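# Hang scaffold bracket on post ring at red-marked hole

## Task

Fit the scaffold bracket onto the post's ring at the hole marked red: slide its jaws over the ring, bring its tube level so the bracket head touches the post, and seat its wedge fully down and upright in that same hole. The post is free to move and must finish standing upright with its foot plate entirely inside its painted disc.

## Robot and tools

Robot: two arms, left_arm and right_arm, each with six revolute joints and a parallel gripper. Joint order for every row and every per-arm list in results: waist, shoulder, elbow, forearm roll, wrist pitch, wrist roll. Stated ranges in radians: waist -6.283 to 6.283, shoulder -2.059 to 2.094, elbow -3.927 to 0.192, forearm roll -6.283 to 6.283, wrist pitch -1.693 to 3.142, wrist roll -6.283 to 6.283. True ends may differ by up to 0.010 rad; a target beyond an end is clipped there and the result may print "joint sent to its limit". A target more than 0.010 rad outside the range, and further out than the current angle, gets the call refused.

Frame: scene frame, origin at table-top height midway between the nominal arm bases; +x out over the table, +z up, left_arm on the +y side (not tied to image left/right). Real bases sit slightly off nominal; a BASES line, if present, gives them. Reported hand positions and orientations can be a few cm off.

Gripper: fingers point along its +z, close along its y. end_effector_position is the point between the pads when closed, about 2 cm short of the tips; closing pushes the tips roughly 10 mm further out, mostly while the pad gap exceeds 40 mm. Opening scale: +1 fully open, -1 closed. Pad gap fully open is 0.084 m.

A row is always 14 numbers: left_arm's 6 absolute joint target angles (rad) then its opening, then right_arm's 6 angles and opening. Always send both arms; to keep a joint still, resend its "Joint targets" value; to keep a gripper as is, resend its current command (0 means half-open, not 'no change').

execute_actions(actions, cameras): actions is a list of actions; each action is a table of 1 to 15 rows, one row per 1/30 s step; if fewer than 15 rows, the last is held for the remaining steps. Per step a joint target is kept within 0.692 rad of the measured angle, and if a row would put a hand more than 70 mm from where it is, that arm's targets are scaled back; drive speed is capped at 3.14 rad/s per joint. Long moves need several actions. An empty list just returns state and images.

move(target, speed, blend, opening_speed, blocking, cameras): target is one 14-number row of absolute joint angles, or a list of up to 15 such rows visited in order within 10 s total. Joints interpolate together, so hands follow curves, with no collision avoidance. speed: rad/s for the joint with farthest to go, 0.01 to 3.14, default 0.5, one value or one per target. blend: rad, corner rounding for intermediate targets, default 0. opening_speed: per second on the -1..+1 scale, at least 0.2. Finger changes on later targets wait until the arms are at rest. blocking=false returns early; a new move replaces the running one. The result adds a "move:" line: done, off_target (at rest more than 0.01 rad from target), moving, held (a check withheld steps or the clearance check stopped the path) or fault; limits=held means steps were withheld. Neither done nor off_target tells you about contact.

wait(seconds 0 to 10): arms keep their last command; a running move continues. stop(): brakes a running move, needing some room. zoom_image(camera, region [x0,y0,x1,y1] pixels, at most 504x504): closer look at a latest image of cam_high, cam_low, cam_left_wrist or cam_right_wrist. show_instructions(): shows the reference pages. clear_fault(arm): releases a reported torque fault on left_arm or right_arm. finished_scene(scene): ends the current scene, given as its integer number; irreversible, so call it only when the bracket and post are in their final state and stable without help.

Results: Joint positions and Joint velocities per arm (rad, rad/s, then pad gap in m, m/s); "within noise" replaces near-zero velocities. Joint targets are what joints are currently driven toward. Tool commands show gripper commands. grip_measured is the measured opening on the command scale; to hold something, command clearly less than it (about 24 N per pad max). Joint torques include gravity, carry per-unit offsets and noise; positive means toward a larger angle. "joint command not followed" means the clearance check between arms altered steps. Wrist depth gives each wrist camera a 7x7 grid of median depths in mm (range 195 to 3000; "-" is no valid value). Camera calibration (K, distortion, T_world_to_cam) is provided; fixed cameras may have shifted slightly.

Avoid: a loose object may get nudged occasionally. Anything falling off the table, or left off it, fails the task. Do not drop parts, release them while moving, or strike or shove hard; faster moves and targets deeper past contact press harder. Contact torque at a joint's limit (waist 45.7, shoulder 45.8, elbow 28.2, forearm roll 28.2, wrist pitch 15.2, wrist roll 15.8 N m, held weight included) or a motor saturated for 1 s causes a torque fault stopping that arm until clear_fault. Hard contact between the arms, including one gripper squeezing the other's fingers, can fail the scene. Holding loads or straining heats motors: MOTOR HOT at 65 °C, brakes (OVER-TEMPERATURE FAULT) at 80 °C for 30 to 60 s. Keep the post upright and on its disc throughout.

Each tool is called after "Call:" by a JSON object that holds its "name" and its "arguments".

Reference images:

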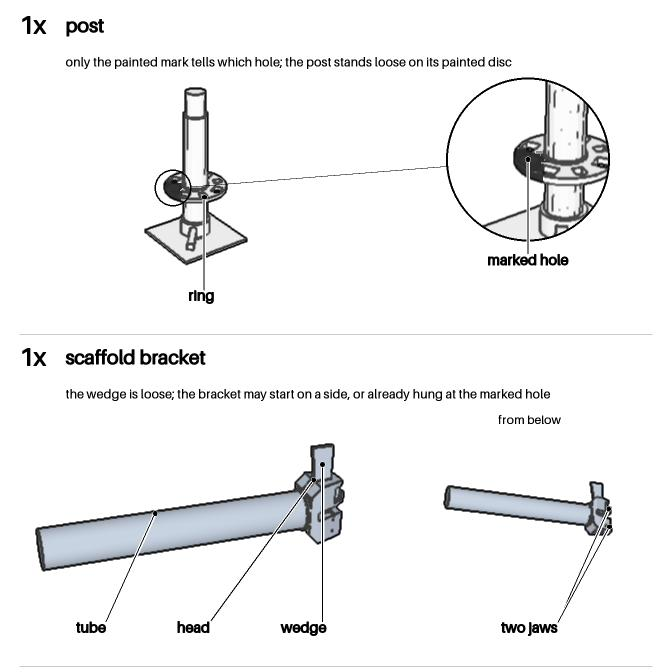

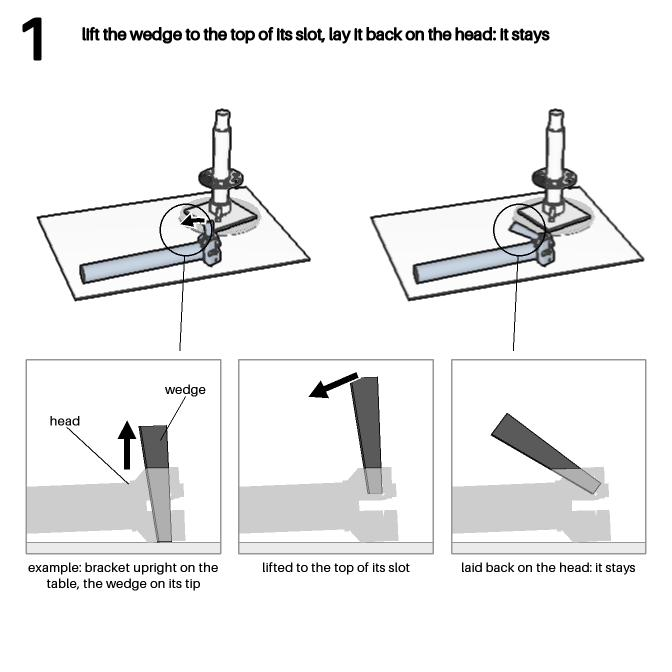

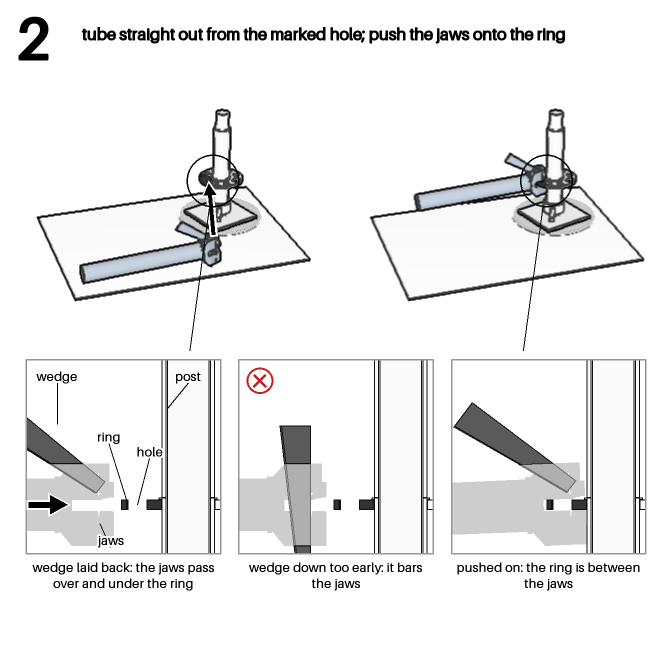

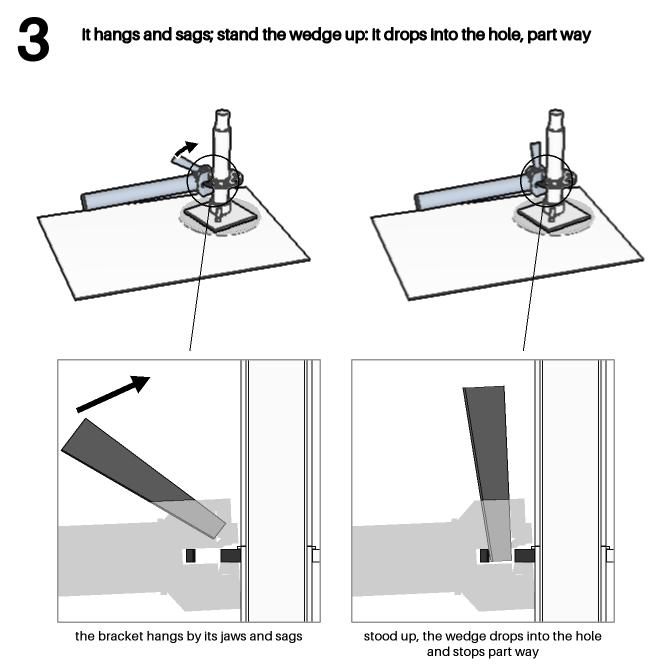

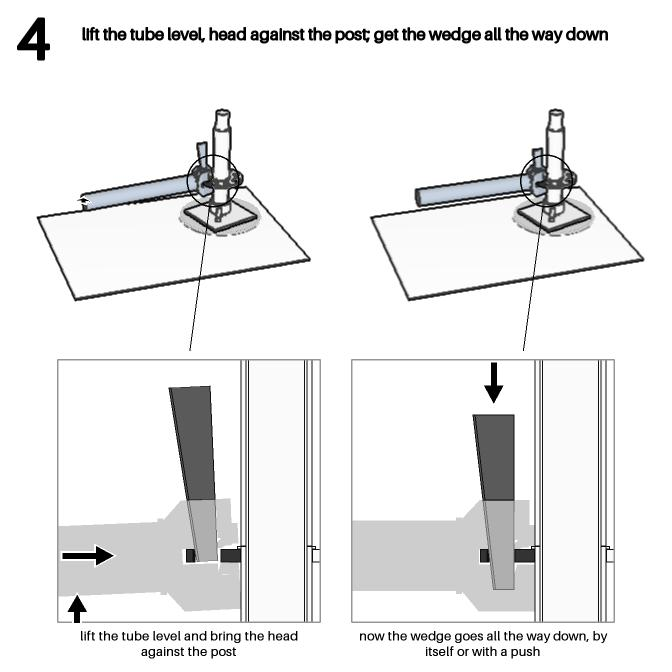

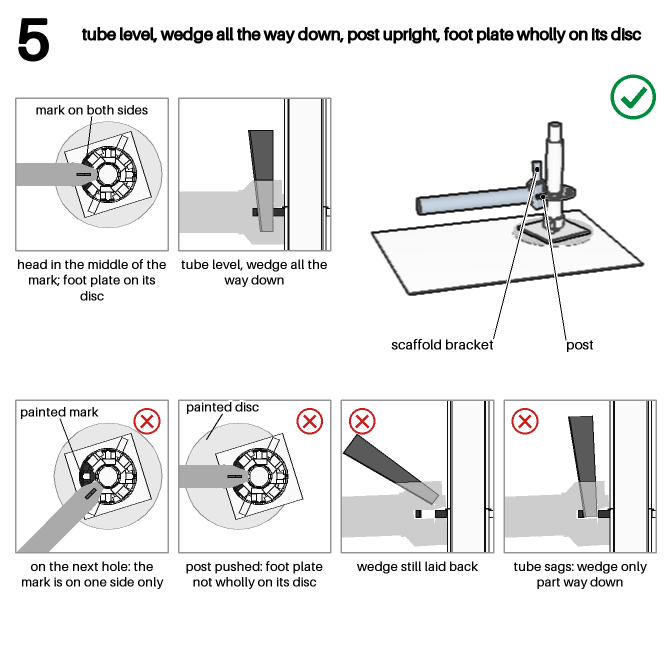

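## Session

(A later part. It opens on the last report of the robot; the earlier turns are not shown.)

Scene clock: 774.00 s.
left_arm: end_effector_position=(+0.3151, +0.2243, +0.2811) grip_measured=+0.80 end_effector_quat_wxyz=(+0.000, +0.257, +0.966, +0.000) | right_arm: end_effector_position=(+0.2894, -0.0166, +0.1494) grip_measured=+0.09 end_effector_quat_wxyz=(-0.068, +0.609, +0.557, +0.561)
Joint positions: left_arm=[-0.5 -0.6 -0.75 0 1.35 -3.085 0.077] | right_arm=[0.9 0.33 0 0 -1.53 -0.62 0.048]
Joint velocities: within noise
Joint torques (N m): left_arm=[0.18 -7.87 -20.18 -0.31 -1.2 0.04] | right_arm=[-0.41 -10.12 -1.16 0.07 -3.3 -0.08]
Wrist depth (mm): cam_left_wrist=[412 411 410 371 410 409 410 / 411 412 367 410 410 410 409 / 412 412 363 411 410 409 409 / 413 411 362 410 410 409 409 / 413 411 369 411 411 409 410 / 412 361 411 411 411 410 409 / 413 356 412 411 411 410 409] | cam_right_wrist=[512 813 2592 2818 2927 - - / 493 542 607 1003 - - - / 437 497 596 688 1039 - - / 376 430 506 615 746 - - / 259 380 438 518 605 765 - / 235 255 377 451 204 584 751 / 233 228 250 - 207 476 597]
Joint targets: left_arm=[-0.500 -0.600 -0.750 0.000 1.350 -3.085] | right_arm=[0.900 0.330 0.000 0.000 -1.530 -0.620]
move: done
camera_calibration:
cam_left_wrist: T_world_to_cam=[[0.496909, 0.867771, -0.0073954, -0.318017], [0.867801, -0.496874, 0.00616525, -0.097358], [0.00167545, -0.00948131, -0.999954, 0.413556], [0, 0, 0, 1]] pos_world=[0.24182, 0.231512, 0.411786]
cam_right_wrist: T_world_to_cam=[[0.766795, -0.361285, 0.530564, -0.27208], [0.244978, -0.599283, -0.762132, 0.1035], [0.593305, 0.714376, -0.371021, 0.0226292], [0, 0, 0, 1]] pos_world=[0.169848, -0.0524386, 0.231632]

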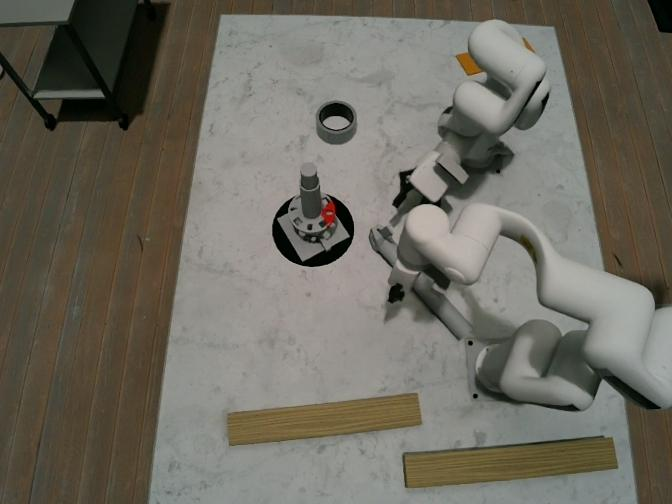

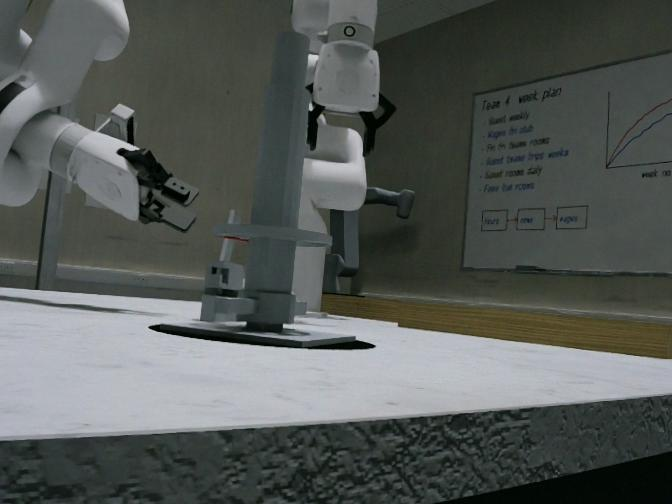

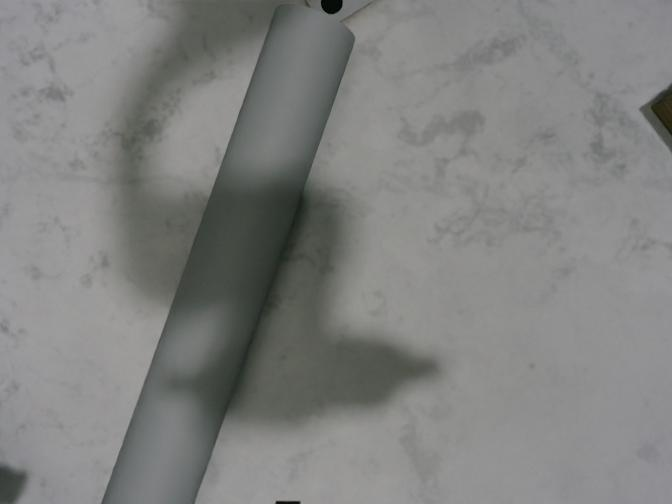

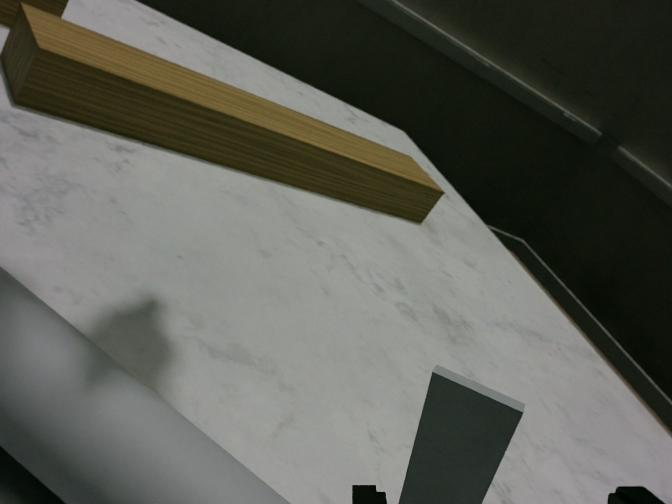

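Call:
{"name": "move", "arguments": {"target": [[-0.844,-0.684,-0.5,0,1.184,-3.103,0.8,0.9,0.33,0,0,-1.53,-0.62,0.1],[-0.844,-0.684,-0.224,0,0.908,-3.103,0.8,0.9,0.33,0,0,-1.53,-0.62,0.1],[-0.844,-0.336,-0.128,0,0.464,-3.103,0.8,0.9,0.33,0,0,-1.53,-0.62,0.1],[-0.844,-0.336,-0.128,0,0.464,-3.103,-1,0.9,0.33,0,0,-1.53,-0.62,0.1]], "speed": 0.3, "opening_speed": 1, "cameras": ["cam_low","cam_high","cam_right_wrist"]}}

Call:
{"name": "zoom_image", "arguments": {"camera": "cam_high", "region": [340, 150, 520, 340]}}

Scene clock: 795.90 s.
left_arm: end_effector_position=(+0.2137, +0.1787, +0.0301) grip_measured=+0.09 end_effector_quat_wxyz=(+0.000, +0.410, +0.912, +0.000) | right_arm: end_effector_position=(+0.2893, -0.0167, +0.1494) grip_measured=+0.09 end_effector_quat_wxyz=(-0.068, +0.609, +0.557, +0.561)
Joint positions: left_arm=[-0.844 -0.336 -0.128 0 0.464 -3.103 0.048] | right_arm=[0.9 0.33 0 0 -1.53 -0.62 0.048]
Joint velocities: within noise
Joint torques (N m): left_arm=[0.24 -5.8 -13.39 -0.59 -1.61 -0.65] | right_arm=[-0.01 -9.67 -1.09 -0.24 -3.05 -0.14]
Wrist depth (mm): cam_left_wrist=[- - - - - - - / - - - - - - - / - - - - - - - / - - - - - - - / - - - - - - - / - - - - - - - / - - - - - - -] | cam_right_wrist=[- 226 2595 2760 2893 - - / 211 260 608 1004 - - - / 232 478 599 688 1036 - - / 286 430 506 614 747 - - / 258 380 439 518 603 768 - / 236 254 376 451 204 584 751 / 235 229 249 - 207 476 598]
Joint targets: left_arm=[-0.844 -0.336 -0.128 0.000 0.464 -3.103] | right_arm=[0.900 0.330 0.000 0.000 -1.530 -0.620]
move: done
camera_calibration:
cam_right_wrist: T_world_to_cam=[[0.766795, -0.361285, 0.530564, -0.27208], [0.244978, -0.599283, -0.762132, 0.1035], [0.593305, 0.714376, -0.371021, 0.0226292], [0, 0, 0, 1]] pos_world=[0.169848, -0.0524386, 0.231632]
Images, in order (width x height): cam_high 672x504, cam_low 672x504, cam_right_wrist 672x504.

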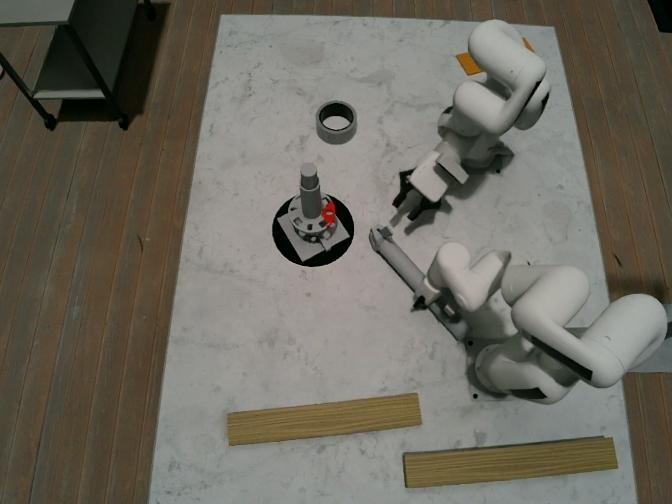

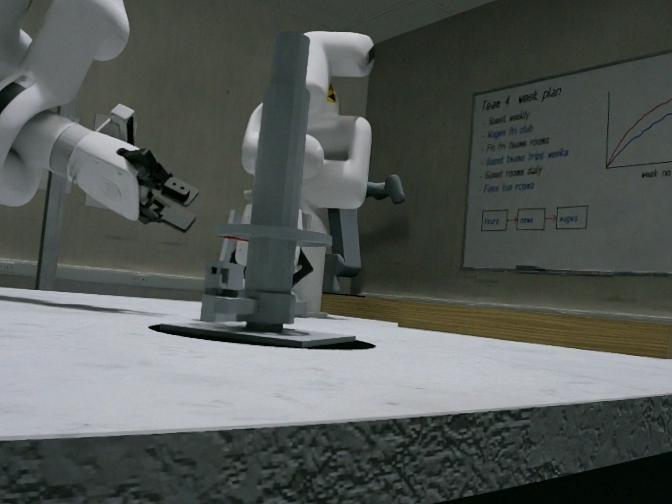

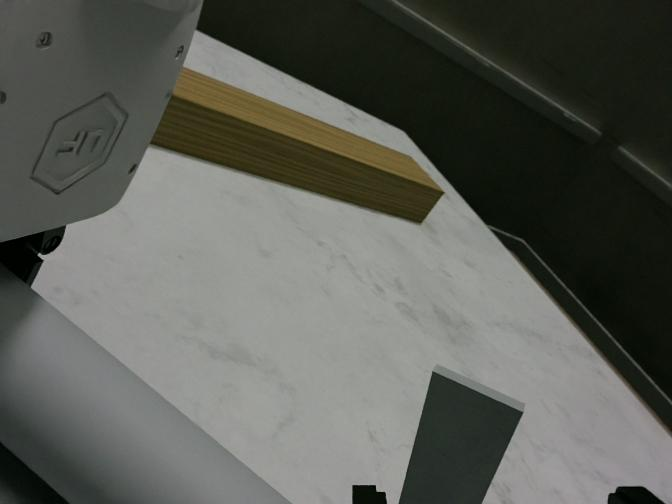

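Scaled by 2.653 from the camera's 672x504 image, which has a finer 960x720 frame.

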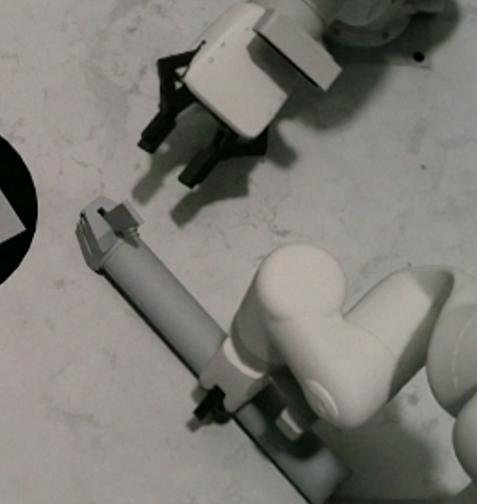

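Call:
{"name": "move", "arguments": {"target": [[-0.844,-0.336,-0.128,0,0.464,-3.103,-1,0.819,0.392,-0.028,0,-1.564,-0.2,-1],[-0.844,-0.336,-0.128,0,0.464,-3.103,-1,0.819,0.378,-0.243,0,-1.335,-0.2,-1],[-0.844,-0.336,-0.128,0,0.464,-3.103,-1,0.88,0.378,-0.243,0,-1.335,-0.2,-1]], "speed": [0.3,0.2,0.08], "cameras": ["cam_low","cam_high","cam_right_wrist"]}}

Call:
{"name": "zoom_image", "arguments": {"camera": "cam_high", "region": [340, 150, 520, 340]}}

Call:
{"name": "zoom_image", "arguments": {"camera": "cam_low", "region": [120, 160, 320, 360]}}

Scene clock: 816.37 s.
left_arm: end_effector_position=(+0.2137, +0.1787, +0.0301) grip_measured=+0.09 end_effector_quat_wxyz=(+0.000, +0.410, +0.912, +0.000) | right_arm: end_effector_position=(+0.3485, +0.0383, +0.1416) grip_measured=-1.00 end_effector_quat_wxyz=(-0.178, +0.716, +0.410, +0.536)
Joint positions: left_arm=[-0.844 -0.336 -0.128 0 0.464 -3.103 0.048] | right_arm=[0.88 0.378 -0.243 0 -1.335 -0.2 0]
Joint velocities: within noise
Joint torques (N m): left_arm=[0.46 -14.98 -31.27 -0.43 -6.22 -0.29] | right_arm=[14.52 -10.87 -2.43 -10.15 -1.21 -0.03]
Wrist depth (mm): cam_left_wrist=[- - - - - - - / - - - - - - - / - - - - - - - / - - - - - - - / - - - - - - - / - - - - - - - / - - - - - - -] | cam_right_wrist=[2258 2474 2702 2934 - - - / 2331 2515 2806 - - - - / 540 583 620 717 - - - / 486 531 590 651 687 779 - / 455 473 499 529 553 590 621 / 383 396 414 435 444 475 502 / 328 340 354 369 385 398 411]
Joint targets: left_arm=[-0.844 -0.336 -0.128 0.000 0.464 -3.103] | right_arm=[0.880 0.378 -0.243 0.000 -1.335 -0.200]
move: done
camera_calibration:
cam_right_wrist: T_world_to_cam=[[0.788833, -0.589637, 0.173409, -0.241807], [-0.0922002, -0.392482, -0.915127, 0.247217], [0.607652, 0.705894, -0.363967, -0.060236], [0, 0, 0, 1]] pos_world=[0.250142, -0.00302979, 0.246243]
Images, in order (width x height): cam_high 672x504, cam_low 672x504, cam_right_wrist 672x504.

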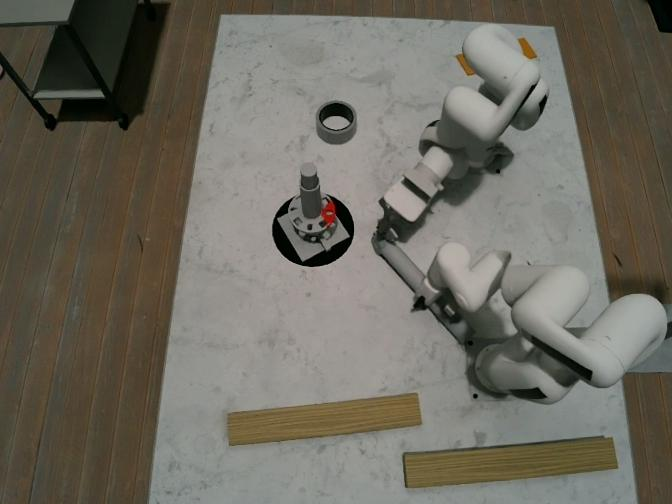

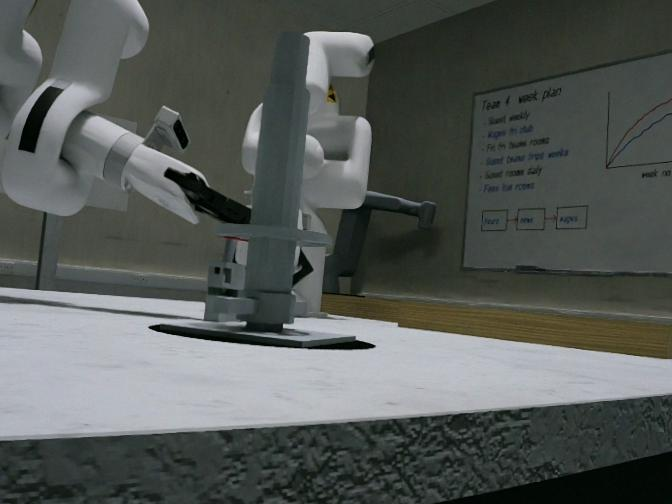

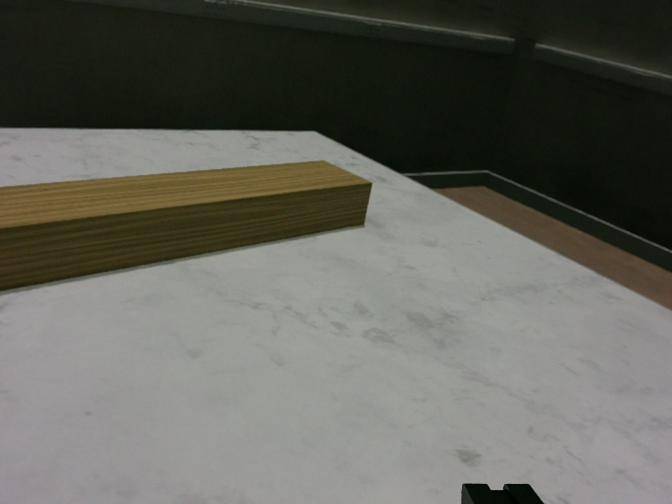

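Scaled by 2.653 from the camera's 672x504 image, which has a finer 960x720 frame.

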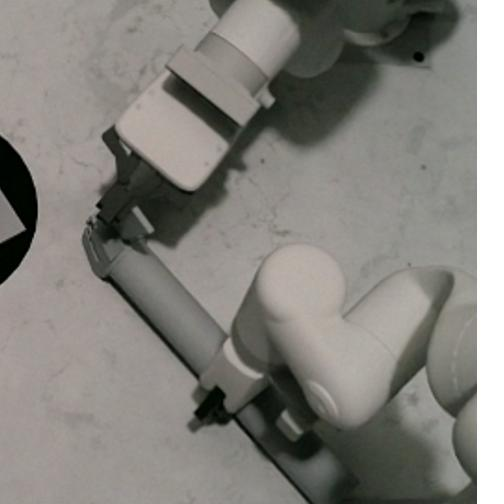

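Scaled by 2.520 from the camera's 672x504 image, which has a finer 960x720 frame.

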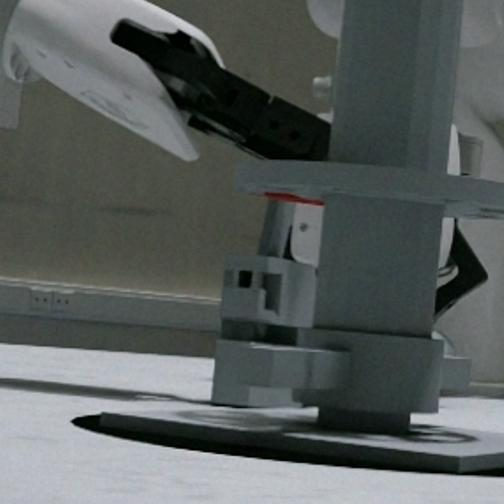

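Call:
{"name": "move", "arguments": {"target": [[-0.844,-0.336,-0.128,0,0.464,-3.103,-1,0.82,0.378,-0.243,0,-1.335,-0.2,-1],[-0.844,-0.336,-0.128,0,0.464,-3.103,-1,0.82,0.392,-0.028,0,-1.564,-0.2,0.1],[-0.844,-0.336,-0.128,0,0.464,-3.103,-1,0.87,0.392,-0.028,0,-1.564,-0.2,0.1]], "speed": 0.2, "cameras": ["cam_low","cam_right_wrist"]}}

Call:
{"name": "zoom_image", "arguments": {"camera": "cam_low", "region": [120, 160, 320, 360]}}

Scene clock: 825.80 s.
left_arm: end_effector_position=(+0.2137, +0.1787, +0.0301) grip_measured=+0.09 end_effector_quat_wxyz=(+0.000, +0.410, +0.912, +0.000) | right_arm: end_effector_position=(+0.3000, -0.0214, +0.1415) grip_measured=+0.09 end_effector_quat_wxyz=(-0.175, +0.718, +0.407, +0.537)
Joint positions: left_arm=[-0.844 -0.336 -0.128 0 0.464 -3.103 0.048] | right_arm=[0.87 0.392 -0.028 0 -1.564 -0.2 0.048]
Joint velocities: within noise
Joint torques (N m): left_arm=[0.17 -10.09 -17.42 0.06 -1.47 0.09] | right_arm=[0.62 -9.88 -0.73 0.03 -3.03 -0.09]
Wrist depth (mm): cam_left_wrist=[- - - - - - - / - - - - - - - / - - - - - - - / - - - - - - - / - - - - - - - / - - - - - - - / - - - - - - -] | cam_right_wrist=[2316 2517 2790 - - - - / 897 2496 2803 - - - - / 540 597 666 759 931 - - / 517 567 605 651 684 745 - / 443 473 499 527 553 588 631 / 384 396 396 200 440 476 502 / 254 341 351 206 368 398 401]
Joint targets: left_arm=[-0.844 -0.336 -0.128 0.000 0.464 -3.103] | right_arm=[0.870 0.392 -0.028 0.000 -1.564 -0.200]
move: done
camera_calibration:
cam_right_wrist: T_world_to_cam=[[0.782914, -0.597478, 0.173394, -0.237169], [-0.0962034, -0.391628, -0.915081, 0.220513], [0.614646, 0.699748, -0.36409, 0.00914927], [0, 0, 0, 1]] pos_world=[0.201273, -0.0617461, 0.246242]
Images, in order (width x height): cam_low 672x504, cam_right_wrist 672x504.

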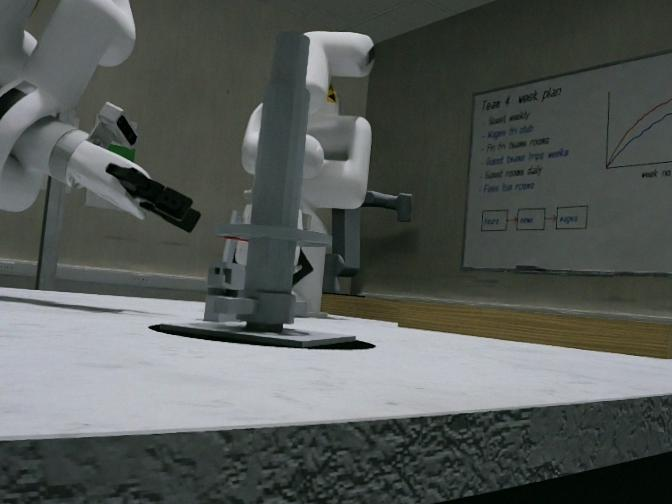

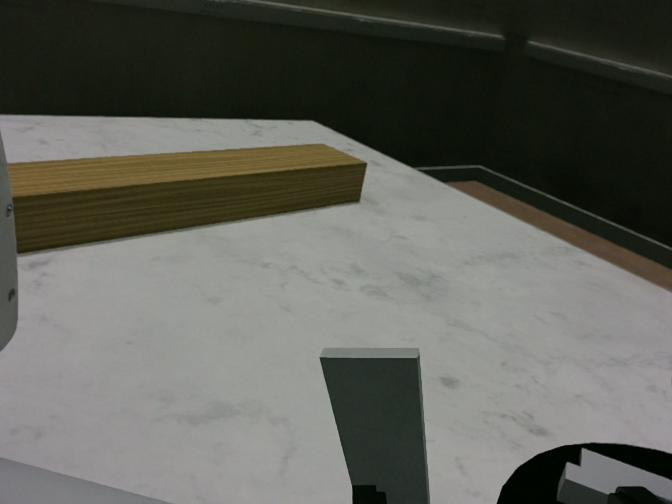

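Scaled by 2.520 from the camera's 672x504 image, which has a finer 960x720 frame.

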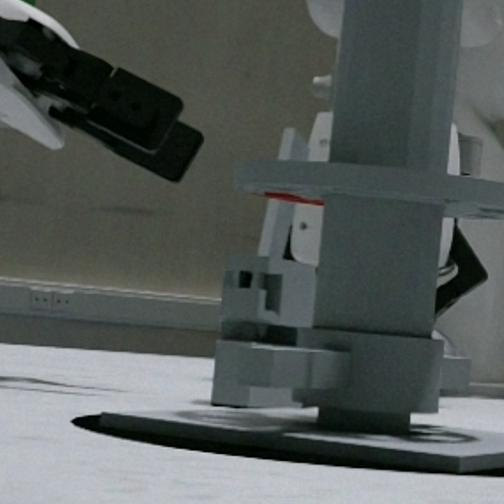

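Call:
{"name": "move", "arguments": {"target": [[-0.844,-0.336,-0.128,0,0.464,-3.103,-1,0.9185,0.392,-0.028,0,-1.564,-0.35,0.1],[-0.844,-0.336,-0.128,0,0.464,-3.103,-1,0.9185,0.522,-0.284,0,-1.438,-0.35,0.1],[-0.844,-0.336,-0.128,0,0.464,-3.103,-1,0.9185,0.522,-0.284,0,-1.438,-0.35,-0.6]], "speed": 0.2, "opening_speed": 0.5, "cameras": ["cam_low","cam_right_wrist"]}}

Call:
{"name": "zoom_image", "arguments": {"camera": "cam_low", "region": [120, 160, 320, 360]}}

Scene clock: 848.07 s.
left_arm: end_effector_position=(+0.2137, +0.1787, +0.0301) grip_measured=+0.09 end_effector_quat_wxyz=(+0.000, +0.410, +0.912, +0.000) | right_arm: end_effector_position=(+0.3337, +0.0475, +0.1155) grip_measured=-0.43 end_effector_quat_wxyz=(-0.148, +0.674, +0.476, +0.545)
Joint positions: left_arm=[-0.844 -0.336 -0.128 0 0.464 -3.103 0.048] | right_arm=[0.919 0.522 -0.284 0 -1.438 -0.35 0.025]
Joint velocities: within noise
Joint torques (N m): left_arm=[-0.15 -10.43 -16.99 0.17 -1.66 0.22] | right_arm=[-0.55 -13.43 -1.75 0.24 -2.83 -0.22]
Wrist depth (mm): cam_left_wrist=[- - - - - - - / - - - - - - - / - - - - - - - / - - - - - - - / - - - - - - - / - - - - - - - / - - - - - - -] | cam_right_wrist=[2242 2382 2600 2765 2978 - - / 623 755 866 1059 - - - / 455 497 551 626 772 - - / 418 449 499 564 623 731 - / 352 383 419 463 489 567 626 / 300 326 351 376 407 449 491 / 267 285 294 334 348 386 400]
Joint targets: left_arm=[-0.844 -0.336 -0.128 0.000 0.464 -3.103] | right_arm=[0.918 0.522 -0.284 0.000 -1.438 -0.350]
move: done
camera_calibration:
cam_right_wrist: T_world_to_cam=[[0.813721, -0.492906, 0.308062, -0.248654], [0.0434777, -0.476895, -0.877884, 0.180075], [0.579628, 0.727746, -0.366629, -0.0586503], [0, 0, 0, 1]] pos_world=[0.228501, 0.00599619, 0.213183]
Images, in order (width x height): cam_low 672x504, cam_right_wrist 672x504.

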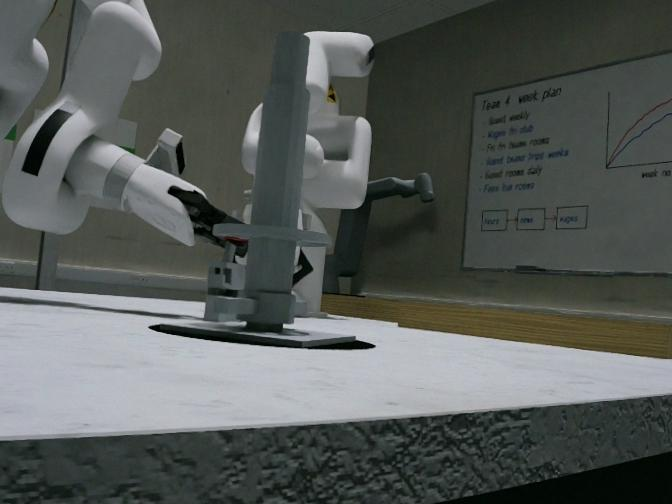

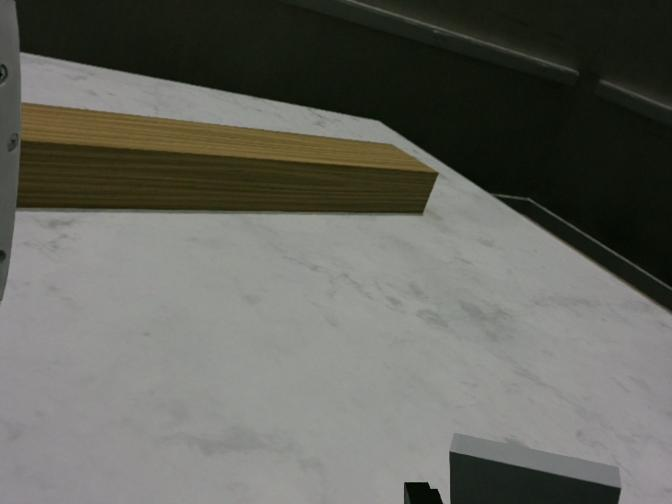

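Scaled by 2.520 from the camera's 672x504 image, which has a finer 960x720 frame.

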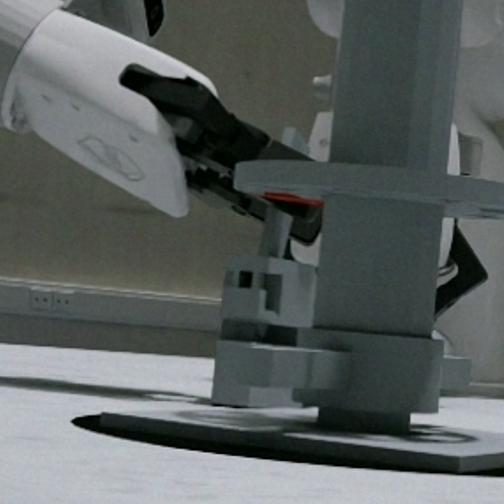

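Call:
{"name": "move", "arguments": {"target": [-0.844,-0.336,-0.128,0,0.464,-3.103,-1,0.88,0.495,-0.2735,0,-1.4215,-0.16,-0.6], "speed": 0.06, "cameras": []}}

Call:
{"name": "move", "arguments": {"target": [-0.844,-0.336,-0.128,0,0.464,-3.103,-1,0.882,0.463,-0.262,0,-1.401,-0.14,-0.6], "speed": 0.06, "cameras": ["cam_low"]}}

Call:
{"name": "zoom_image", "arguments": {"camera": "cam_low", "region": [120, 160, 320, 360]}}

Scene clock: 857.23 s.
left_arm: end_effector_position=(+0.2137, +0.1787, +0.0301) grip_measured=+0.09 end_effector_quat_wxyz=(+0.000, +0.410, +0.912, +0.000) | right_arm: end_effector_position=(+0.3465, +0.0362, +0.1205) grip_measured=-0.43 end_effector_quat_wxyz=(-0.188, +0.724, +0.396, +0.532)
Joint positions: left_arm=[-0.844 -0.336 -0.128 0 0.464 -3.103 0.048] | right_arm=[0.88 0.495 -0.273 0 -1.421 -0.16 0.025]
Joint velocities: within noise
Joint torques (N m): left_arm=[-1.71 -8.89 -13.78 0.37 -0.83 0.95] | right_arm=[-4.3 -16.28 -4.03 1.98 -4.44 0.13]
Wrist depth (mm): cam_left_wrist=[- - - - - - - / - - - - - - - / - - - - - - - / - - - - - - - / - - - - - - - / - - - - - - - / - - - - - - -] | cam_right_wrist=[2266 2451 2716 2969 - - - / 2341 2440 2696 - - - - / 507 540 603 681 835 - - / 482 523 562 593 622 662 696 / 429 442 463 483 502 527 556 / 361 371 385 399 411 429 448 / 304 316 335 349 354 371 367]
Joint targets: left_arm=[-0.844 -0.336 -0.128 0.000 0.464 -3.103] | right_arm=[0.880 0.495 -0.274 0.000 -1.421 -0.160]
move: done
No camera images: "cameras" was empty.

Scene clock: 858.13 s.
left_arm: end_effector_position=(+0.2137, +0.1787, +0.0301) grip_measured=+0.09 end_effector_quat_wxyz=(+0.000, +0.410, +0.912, +0.000) | right_arm: end_effector_position=(+0.3458, +0.0367, +0.1263) grip_measured=-0.43 end_effector_quat_wxyz=(-0.194, +0.728, +0.389, +0.530)
Joint positions: left_arm=[-0.844 -0.336 -0.128 0 0.464 -3.103 0.048] | right_arm=[0.882 0.463 -0.262 0 -1.401 -0.14 0.025]
Joint velocities: within noise
Joint torques (N m): left_arm=[-0.54 -7.53 -14.6 0.55 -1.47 0.23] | right_arm=[1.14 -18.2 -4.9 -0.94 -6.75 -0.07]
Wrist depth (mm): cam_left_wrist=[- - - - - - - / - - - - - - - / - - - - - - - / - - - - - - - / - - - - - - - / - - - - - - - / - - - - - - -] | cam_right_wrist=[2242 2454 2714 2987 - - - / 2331 2517 2823 - - - - / 534 559 614 692 850 - - / 484 525 575 611 633 670 699 / 446 459 477 496 512 535 559 / 376 385 398 411 422 437 453 / 319 327 346 358 364 378 372]
Joint targets: left_arm=[-0.844 -0.336 -0.128 0.000 0.464 -3.103] | right_arm=[0.882 0.463 -0.262 0.000 -1.401 -0.140]
move: done
Images, in order (width x height): cam_low 672x504.

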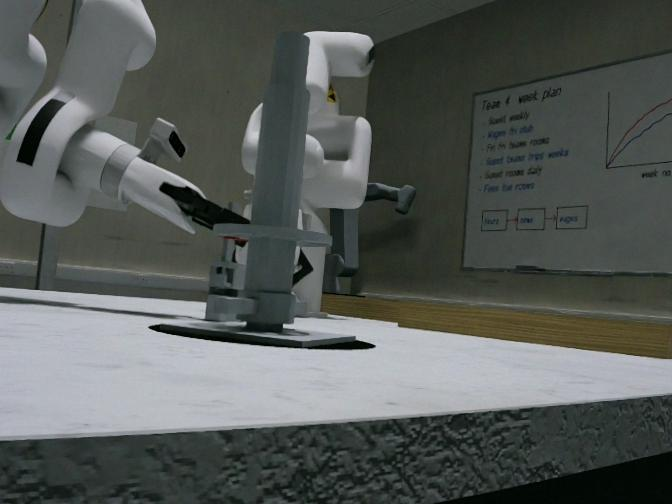

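Scaled by 2.520 from the camera's 672x504 image, which has a finer 960x720 frame.

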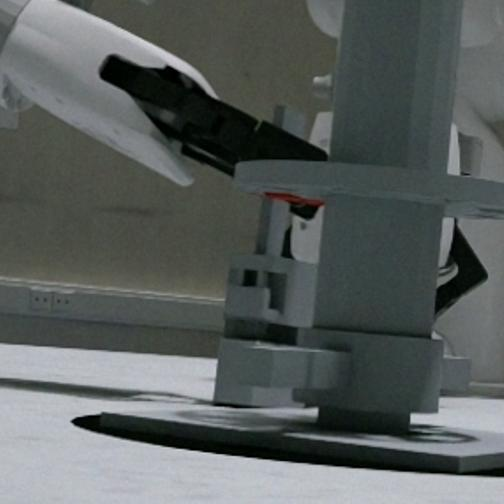

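Call:
{"name": "move", "arguments": {"target": [-0.844,-0.336,-0.128,0,0.464,-3.103,-1,0.884,0.433,-0.251,0,-1.382,-0.12,-0.6], "speed": 0.06, "cameras": ["cam_low"]}}

Call:
{"name": "zoom_image", "arguments": {"camera": "cam_low", "region": [180, 220, 280, 340]}}

Call:
{"name": "move", "arguments": {"target": [-0.844,-0.336,-0.128,0,0.464,-3.103,-1,0.886,0.405,-0.243,0,-1.362,-0.12,-0.6], "speed": 0.06, "cameras": ["cam_low"]}}

Call:
{"name": "zoom_image", "arguments": {"camera": "cam_low", "region": [180, 220, 280, 340]}}

Scene clock: 866.17 s.
left_arm: end_effector_position=(+0.2137, +0.1787, +0.0301) grip_measured=+0.09 end_effector_quat_wxyz=(+0.000, +0.410, +0.912, +0.000) | right_arm: end_effector_position=(+0.3449, +0.0371, +0.1316) grip_measured=-0.43 end_effector_quat_wxyz=(-0.200, +0.731, +0.383, +0.528)
Joint positions: left_arm=[-0.844 -0.336 -0.128 0 0.464 -3.103 0.048] | right_arm=[0.884 0.433 -0.251 0 -1.382 -0.12 0.025]
Joint velocities: within noise
Joint torques (N m): left_arm=[-0.21 -10.5 -18.72 0.12 -2.09 0.25] | right_arm=[1.17 -16.1 -4.16 -0.92 -5.53 0.02]
Wrist depth (mm): cam_left_wrist=[- - - - - - - / - - - - - - - / - - - - - - - / - - - - - - - / - - - - - - - / - - - - - - - / - - - - - - -] | cam_right_wrist=[2253 2449 2726 - - - - / 2347 2543 2838 - - - - / 708 596 620 706 866 - - / 483 537 588 628 650 678 702 / 465 476 493 509 524 543 564 / 391 400 411 423 432 445 460 / 329 338 361 368 377 385 376]
Joint targets: left_arm=[-0.844 -0.336 -0.128 0.000 0.464 -3.103] | right_arm=[0.884 0.433 -0.251 0.000 -1.382 -0.120]
move: done
Images, in order (width x height): cam_low 672x504.

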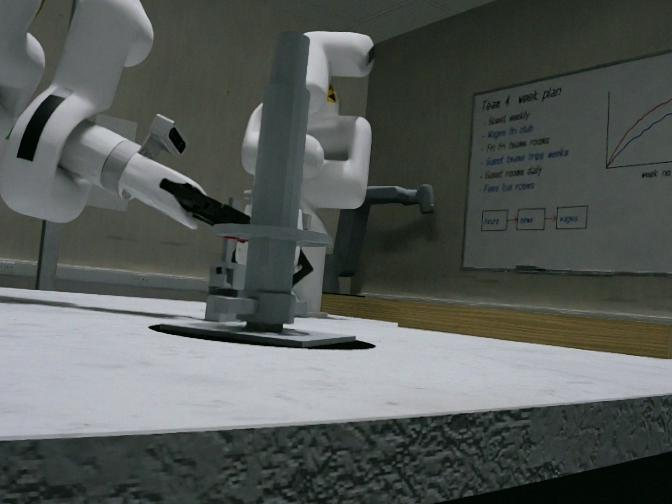

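Scaled by 4.200 from the camera's 672x504 image, which has a finer 960x720 frame.

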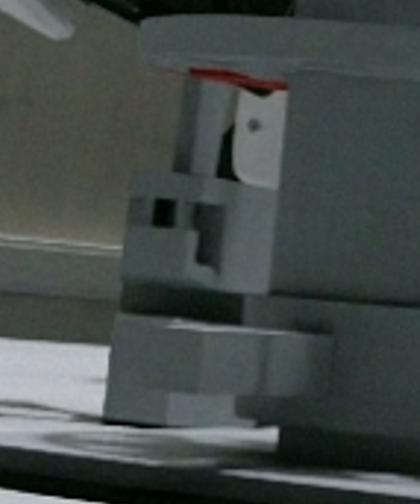

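Scene clock: 867.00 s.
left_arm: end_effector_position=(+0.2137, +0.1787, +0.0301) grip_measured=+0.09 end_effector_quat_wxyz=(+0.000, +0.410, +0.912, +0.000) | right_arm: end_effector_position=(+0.3445, +0.0379, +0.1366) grip_measured=-0.43 end_effector_quat_wxyz=(-0.201, +0.731, +0.383, +0.528)
Joint positions: left_arm=[-0.844 -0.336 -0.128 0 0.464 -3.103 0.048] | right_arm=[0.886 0.405 -0.243 0 -1.362 -0.12 0.025]
Joint velocities: within noise
Joint torques (N m): left_arm=[-0.29 -11.97 -19.98 0.04 -2.56 0.09] | right_arm=[1.47 -14.86 -3.96 -1.09 -4.73 0.09]
Wrist depth (mm): cam_left_wrist=[- - - - - - - / - - - - - - - / - - - - - - - / - - - - - - - / - - - - - - - / - - - - - - - / - - - - - - -] | cam_right_wrist=[2259 2470 2713 - - - - / 2360 2530 2767 - - - - / 724 739 630 725 - - - / 492 536 585 641 661 691 2979 / 470 486 503 520 534 555 575 / 400 397 420 432 442 455 469 / 337 345 368 376 386 390 385]
Joint targets: left_arm=[-0.844 -0.336 -0.128 0.000 0.464 -3.103] | right_arm=[0.886 0.405 -0.243 0.000 -1.362 -0.120]
move: done
Images, in order (width x height): cam_low 672x504.

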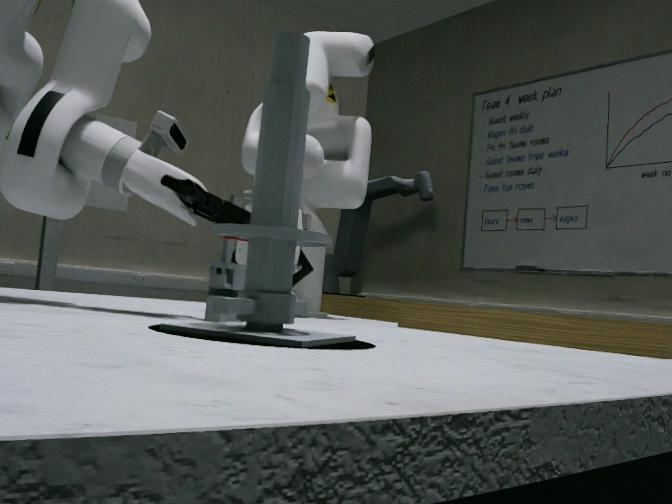

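Scaled by 4.200 from the camera's 672x504 image, which has a finer 960x720 frame.

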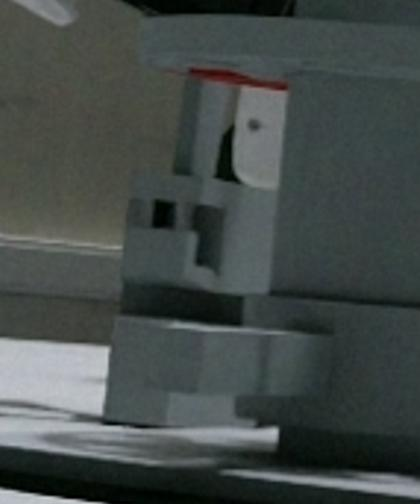

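Call:
{"name": "move", "arguments": {"target": [-0.844,-0.336,-0.128,0,0.464,-3.103,-1,0.888,0.377,-0.235,0,-1.342,-0.12,-0.6], "speed": 0.06, "cameras": ["cam_low"]}}

Call:
{"name": "zoom_image", "arguments": {"camera": "cam_low", "region": [180, 220, 280, 340]}}

Call:
{"name": "move", "arguments": {"target": [-0.844,-0.336,-0.128,0,0.464,-3.103,-1,0.89,0.348,-0.226,0,-1.322,-0.12,-0.6], "speed": 0.06, "cameras": ["cam_low"]}}

Call:
{"name": "zoom_image", "arguments": {"camera": "cam_low", "region": [180, 220, 280, 340]}}

Scene clock: 874.27 s.
left_arm: end_effector_position=(+0.2138, +0.1786, +0.0302) grip_measured=+0.09 end_effector_quat_wxyz=(+0.000, +0.410, +0.912, +0.000) | right_arm: end_effector_position=(+0.3439, +0.0386, +0.1414) grip_measured=-0.43 end_effector_quat_wxyz=(-0.201, +0.731, +0.384, +0.527)
Joint positions: left_arm=[-0.844 -0.336 -0.128 0 0.464 -3.103 0.048] | right_arm=[0.888 0.377 -0.235 0 -1.342 -0.12 0.025]
Joint velocities: within noise
Joint torques (N m): left_arm=[-0.31 -5.56 -12.3 0.13 -1.33 0.05] | right_arm=[1.84 -20.01 -6.58 -1.13 -8.77 0.08]
Wrist depth (mm): cam_left_wrist=[- - - - - - - / - - - - - - - / - - - - - - - / - - - - - - - / - - - - - - - / - - - - - - - / - - - - - - -] | cam_right_wrist=[2257 2436 2706 - - - - / 2365 2554 2782 - - - - / 736 761 638 701 - - - / 497 535 587 649 671 704 2992 / 479 494 513 529 543 563 584 / 406 403 427 440 448 462 477 / 343 351 - 383 392 397 392]
Joint targets: left_arm=[-0.844 -0.336 -0.128 0.000 0.464 -3.103] | right_arm=[0.888 0.377 -0.235 0.000 -1.342 -0.120]
move: done
Images, in order (width x height): cam_low 672x504.

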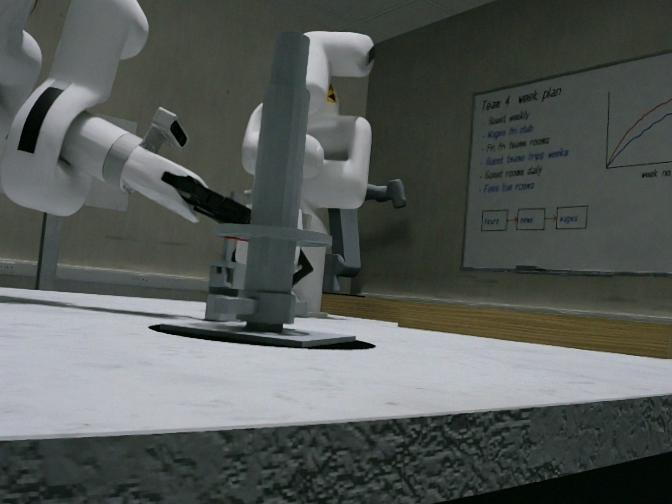

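Scaled by 4.200 from the camera's 672x504 image, which has a finer 960x720 frame.

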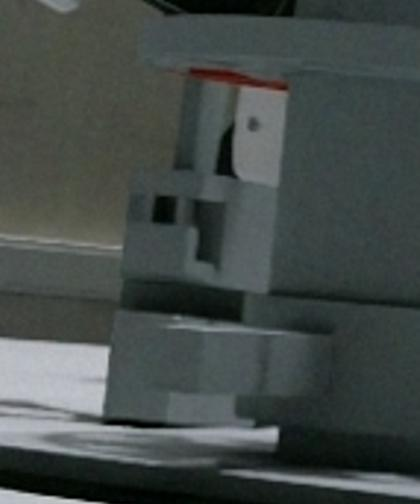

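Scene clock: 875.10 s.
left_arm: end_effector_position=(+0.2137, +0.1787, +0.0301) grip_measured=+0.09 end_effector_quat_wxyz=(+0.000, +0.410, +0.912, +0.000) | right_arm: end_effector_position=(+0.3432, +0.0391, +0.1465) grip_measured=-0.43 end_effector_quat_wxyz=(-0.202, +0.730, +0.385, +0.527)
Joint positions: left_arm=[-0.844 -0.336 -0.128 0 0.464 -3.103 0.048] | right_arm=[0.89 0.348 -0.226 0 -1.322 -0.12 0.025]
Joint velocities: within noise
Joint torques (N m): left_arm=[0.36 -3.41 -9.29 -0.11 -0.69 0.31] | right_arm=[1.26 -21.06 -7.05 -1.05 -9.57 -0.17]
Wrist depth (mm): cam_left_wrist=[- - - - - - - / - - - - - - - / - - - - - - - / - - - - - - - / - - - - - - - / - - - - - - - / - - - - - - -] | cam_right_wrist=[2240 2453 2715 2940 - - - / 2390 2597 2823 - - - - / 748 786 667 795 - - - / 499 535 594 657 688 718 2998 / 482 505 521 540 555 576 597 / 418 411 436 448 443 472 488 / 350 359 - 388 400 405 400]
Joint targets: left_arm=[-0.844 -0.336 -0.128 0.000 0.464 -3.103] | right_arm=[0.890 0.348 -0.226 0.000 -1.322 -0.120]
move: done
Images, in order (width x height): cam_low 672x504.

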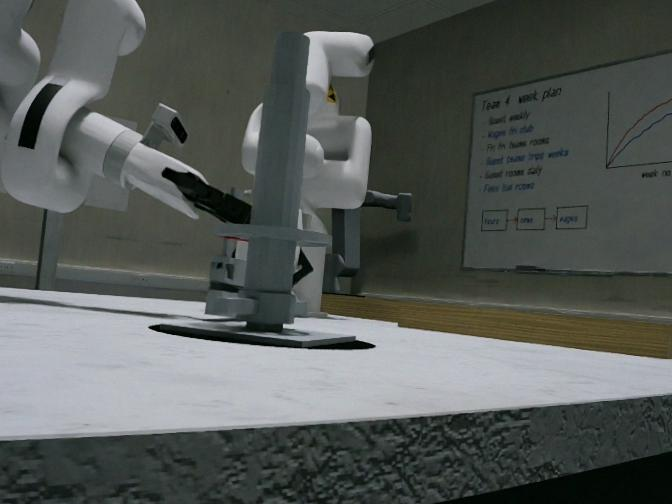

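Scaled by 4.200 from the camera's 672x504 image, which has a finer 960x720 frame.

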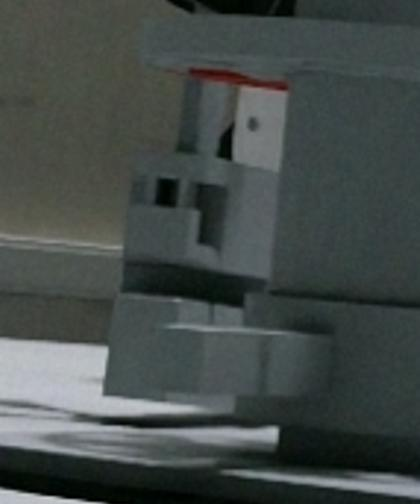

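Call:
{"name": "move", "arguments": {"target": [[-0.844,-0.336,-0.128,0,0.464,-3.103,-1,0.89,0.388,-0.238,0,-1.35,-0.12,-0.6],[-0.844,-0.336,-0.128,0,0.464,-3.103,-1,0.926,0.405,-0.243,0,-1.362,-0.3,-0.6]], "speed": 0.06, "cameras": ["cam_low"]}}

Call:
{"name": "zoom_image", "arguments": {"camera": "cam_low", "region": [180, 220, 280, 340]}}

Scene clock: 884.00 s.
left_arm: end_effector_position=(+0.2137, +0.1787, +0.0301) grip_measured=+0.09 end_effector_quat_wxyz=(+0.000, +0.410, +0.912, +0.000) | right_arm: end_effector_position=(+0.3310, +0.0494, +0.1366) grip_measured=-0.43 end_effector_quat_wxyz=(-0.163, +0.684, +0.461, +0.541)
Joint positions: left_arm=[-0.844 -0.336 -0.128 0 0.464 -3.103 0.048] | right_arm=[0.926 0.405 -0.243 0 -1.362 -0.3 0.025]
Joint velocities: within noise
Joint torques (N m): left_arm=[0.06 -12.47 -22.39 0.15 -3.16 -0.18] | right_arm=[3.74 -14.62 -4.3 -2.61 -5.09 -0.12]
Wrist depth (mm): cam_left_wrist=[- - - - - - - / - - - - - - - / - - - - - - - / - - - - - - - / - - - - - - - / - - - - - - - / - - - - - - -] | cam_right_wrist=[2251 2380 2591 2792 - - - / 745 2387 2620 2901 - - - / 472 514 576 658 934 - - / 463 500 549 613 681 789 - / 410 425 470 511 547 604 657 / 347 365 390 416 444 480 522 / 298 318 351 368 394 415 427]
Joint targets: left_arm=[-0.844 -0.336 -0.128 0.000 0.464 -3.103] | right_arm=[0.926 0.405 -0.243 0.000 -1.362 -0.300]
move: done
Images, in order (width x height): cam_low 672x504.

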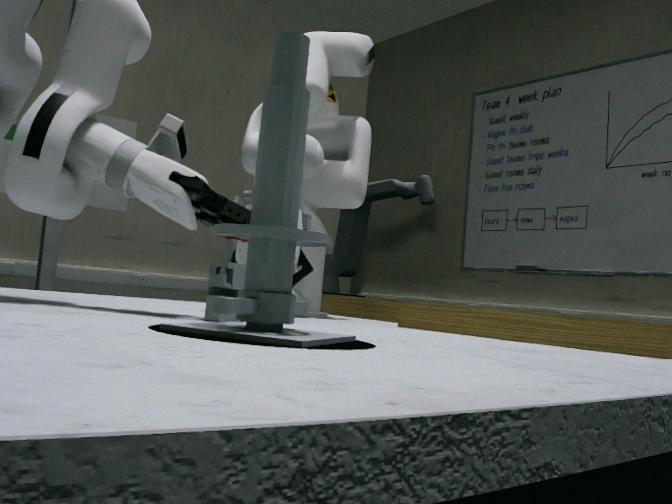

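Scaled by 4.200 from the camera's 672x504 image, which has a finer 960x720 frame.

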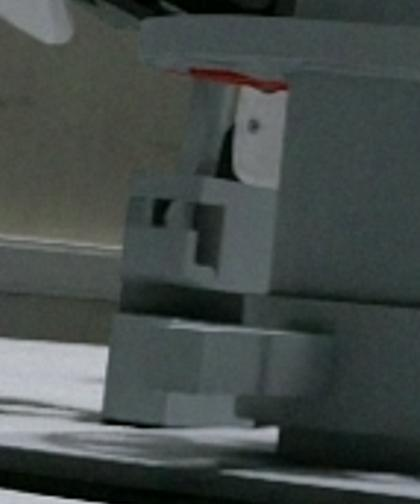

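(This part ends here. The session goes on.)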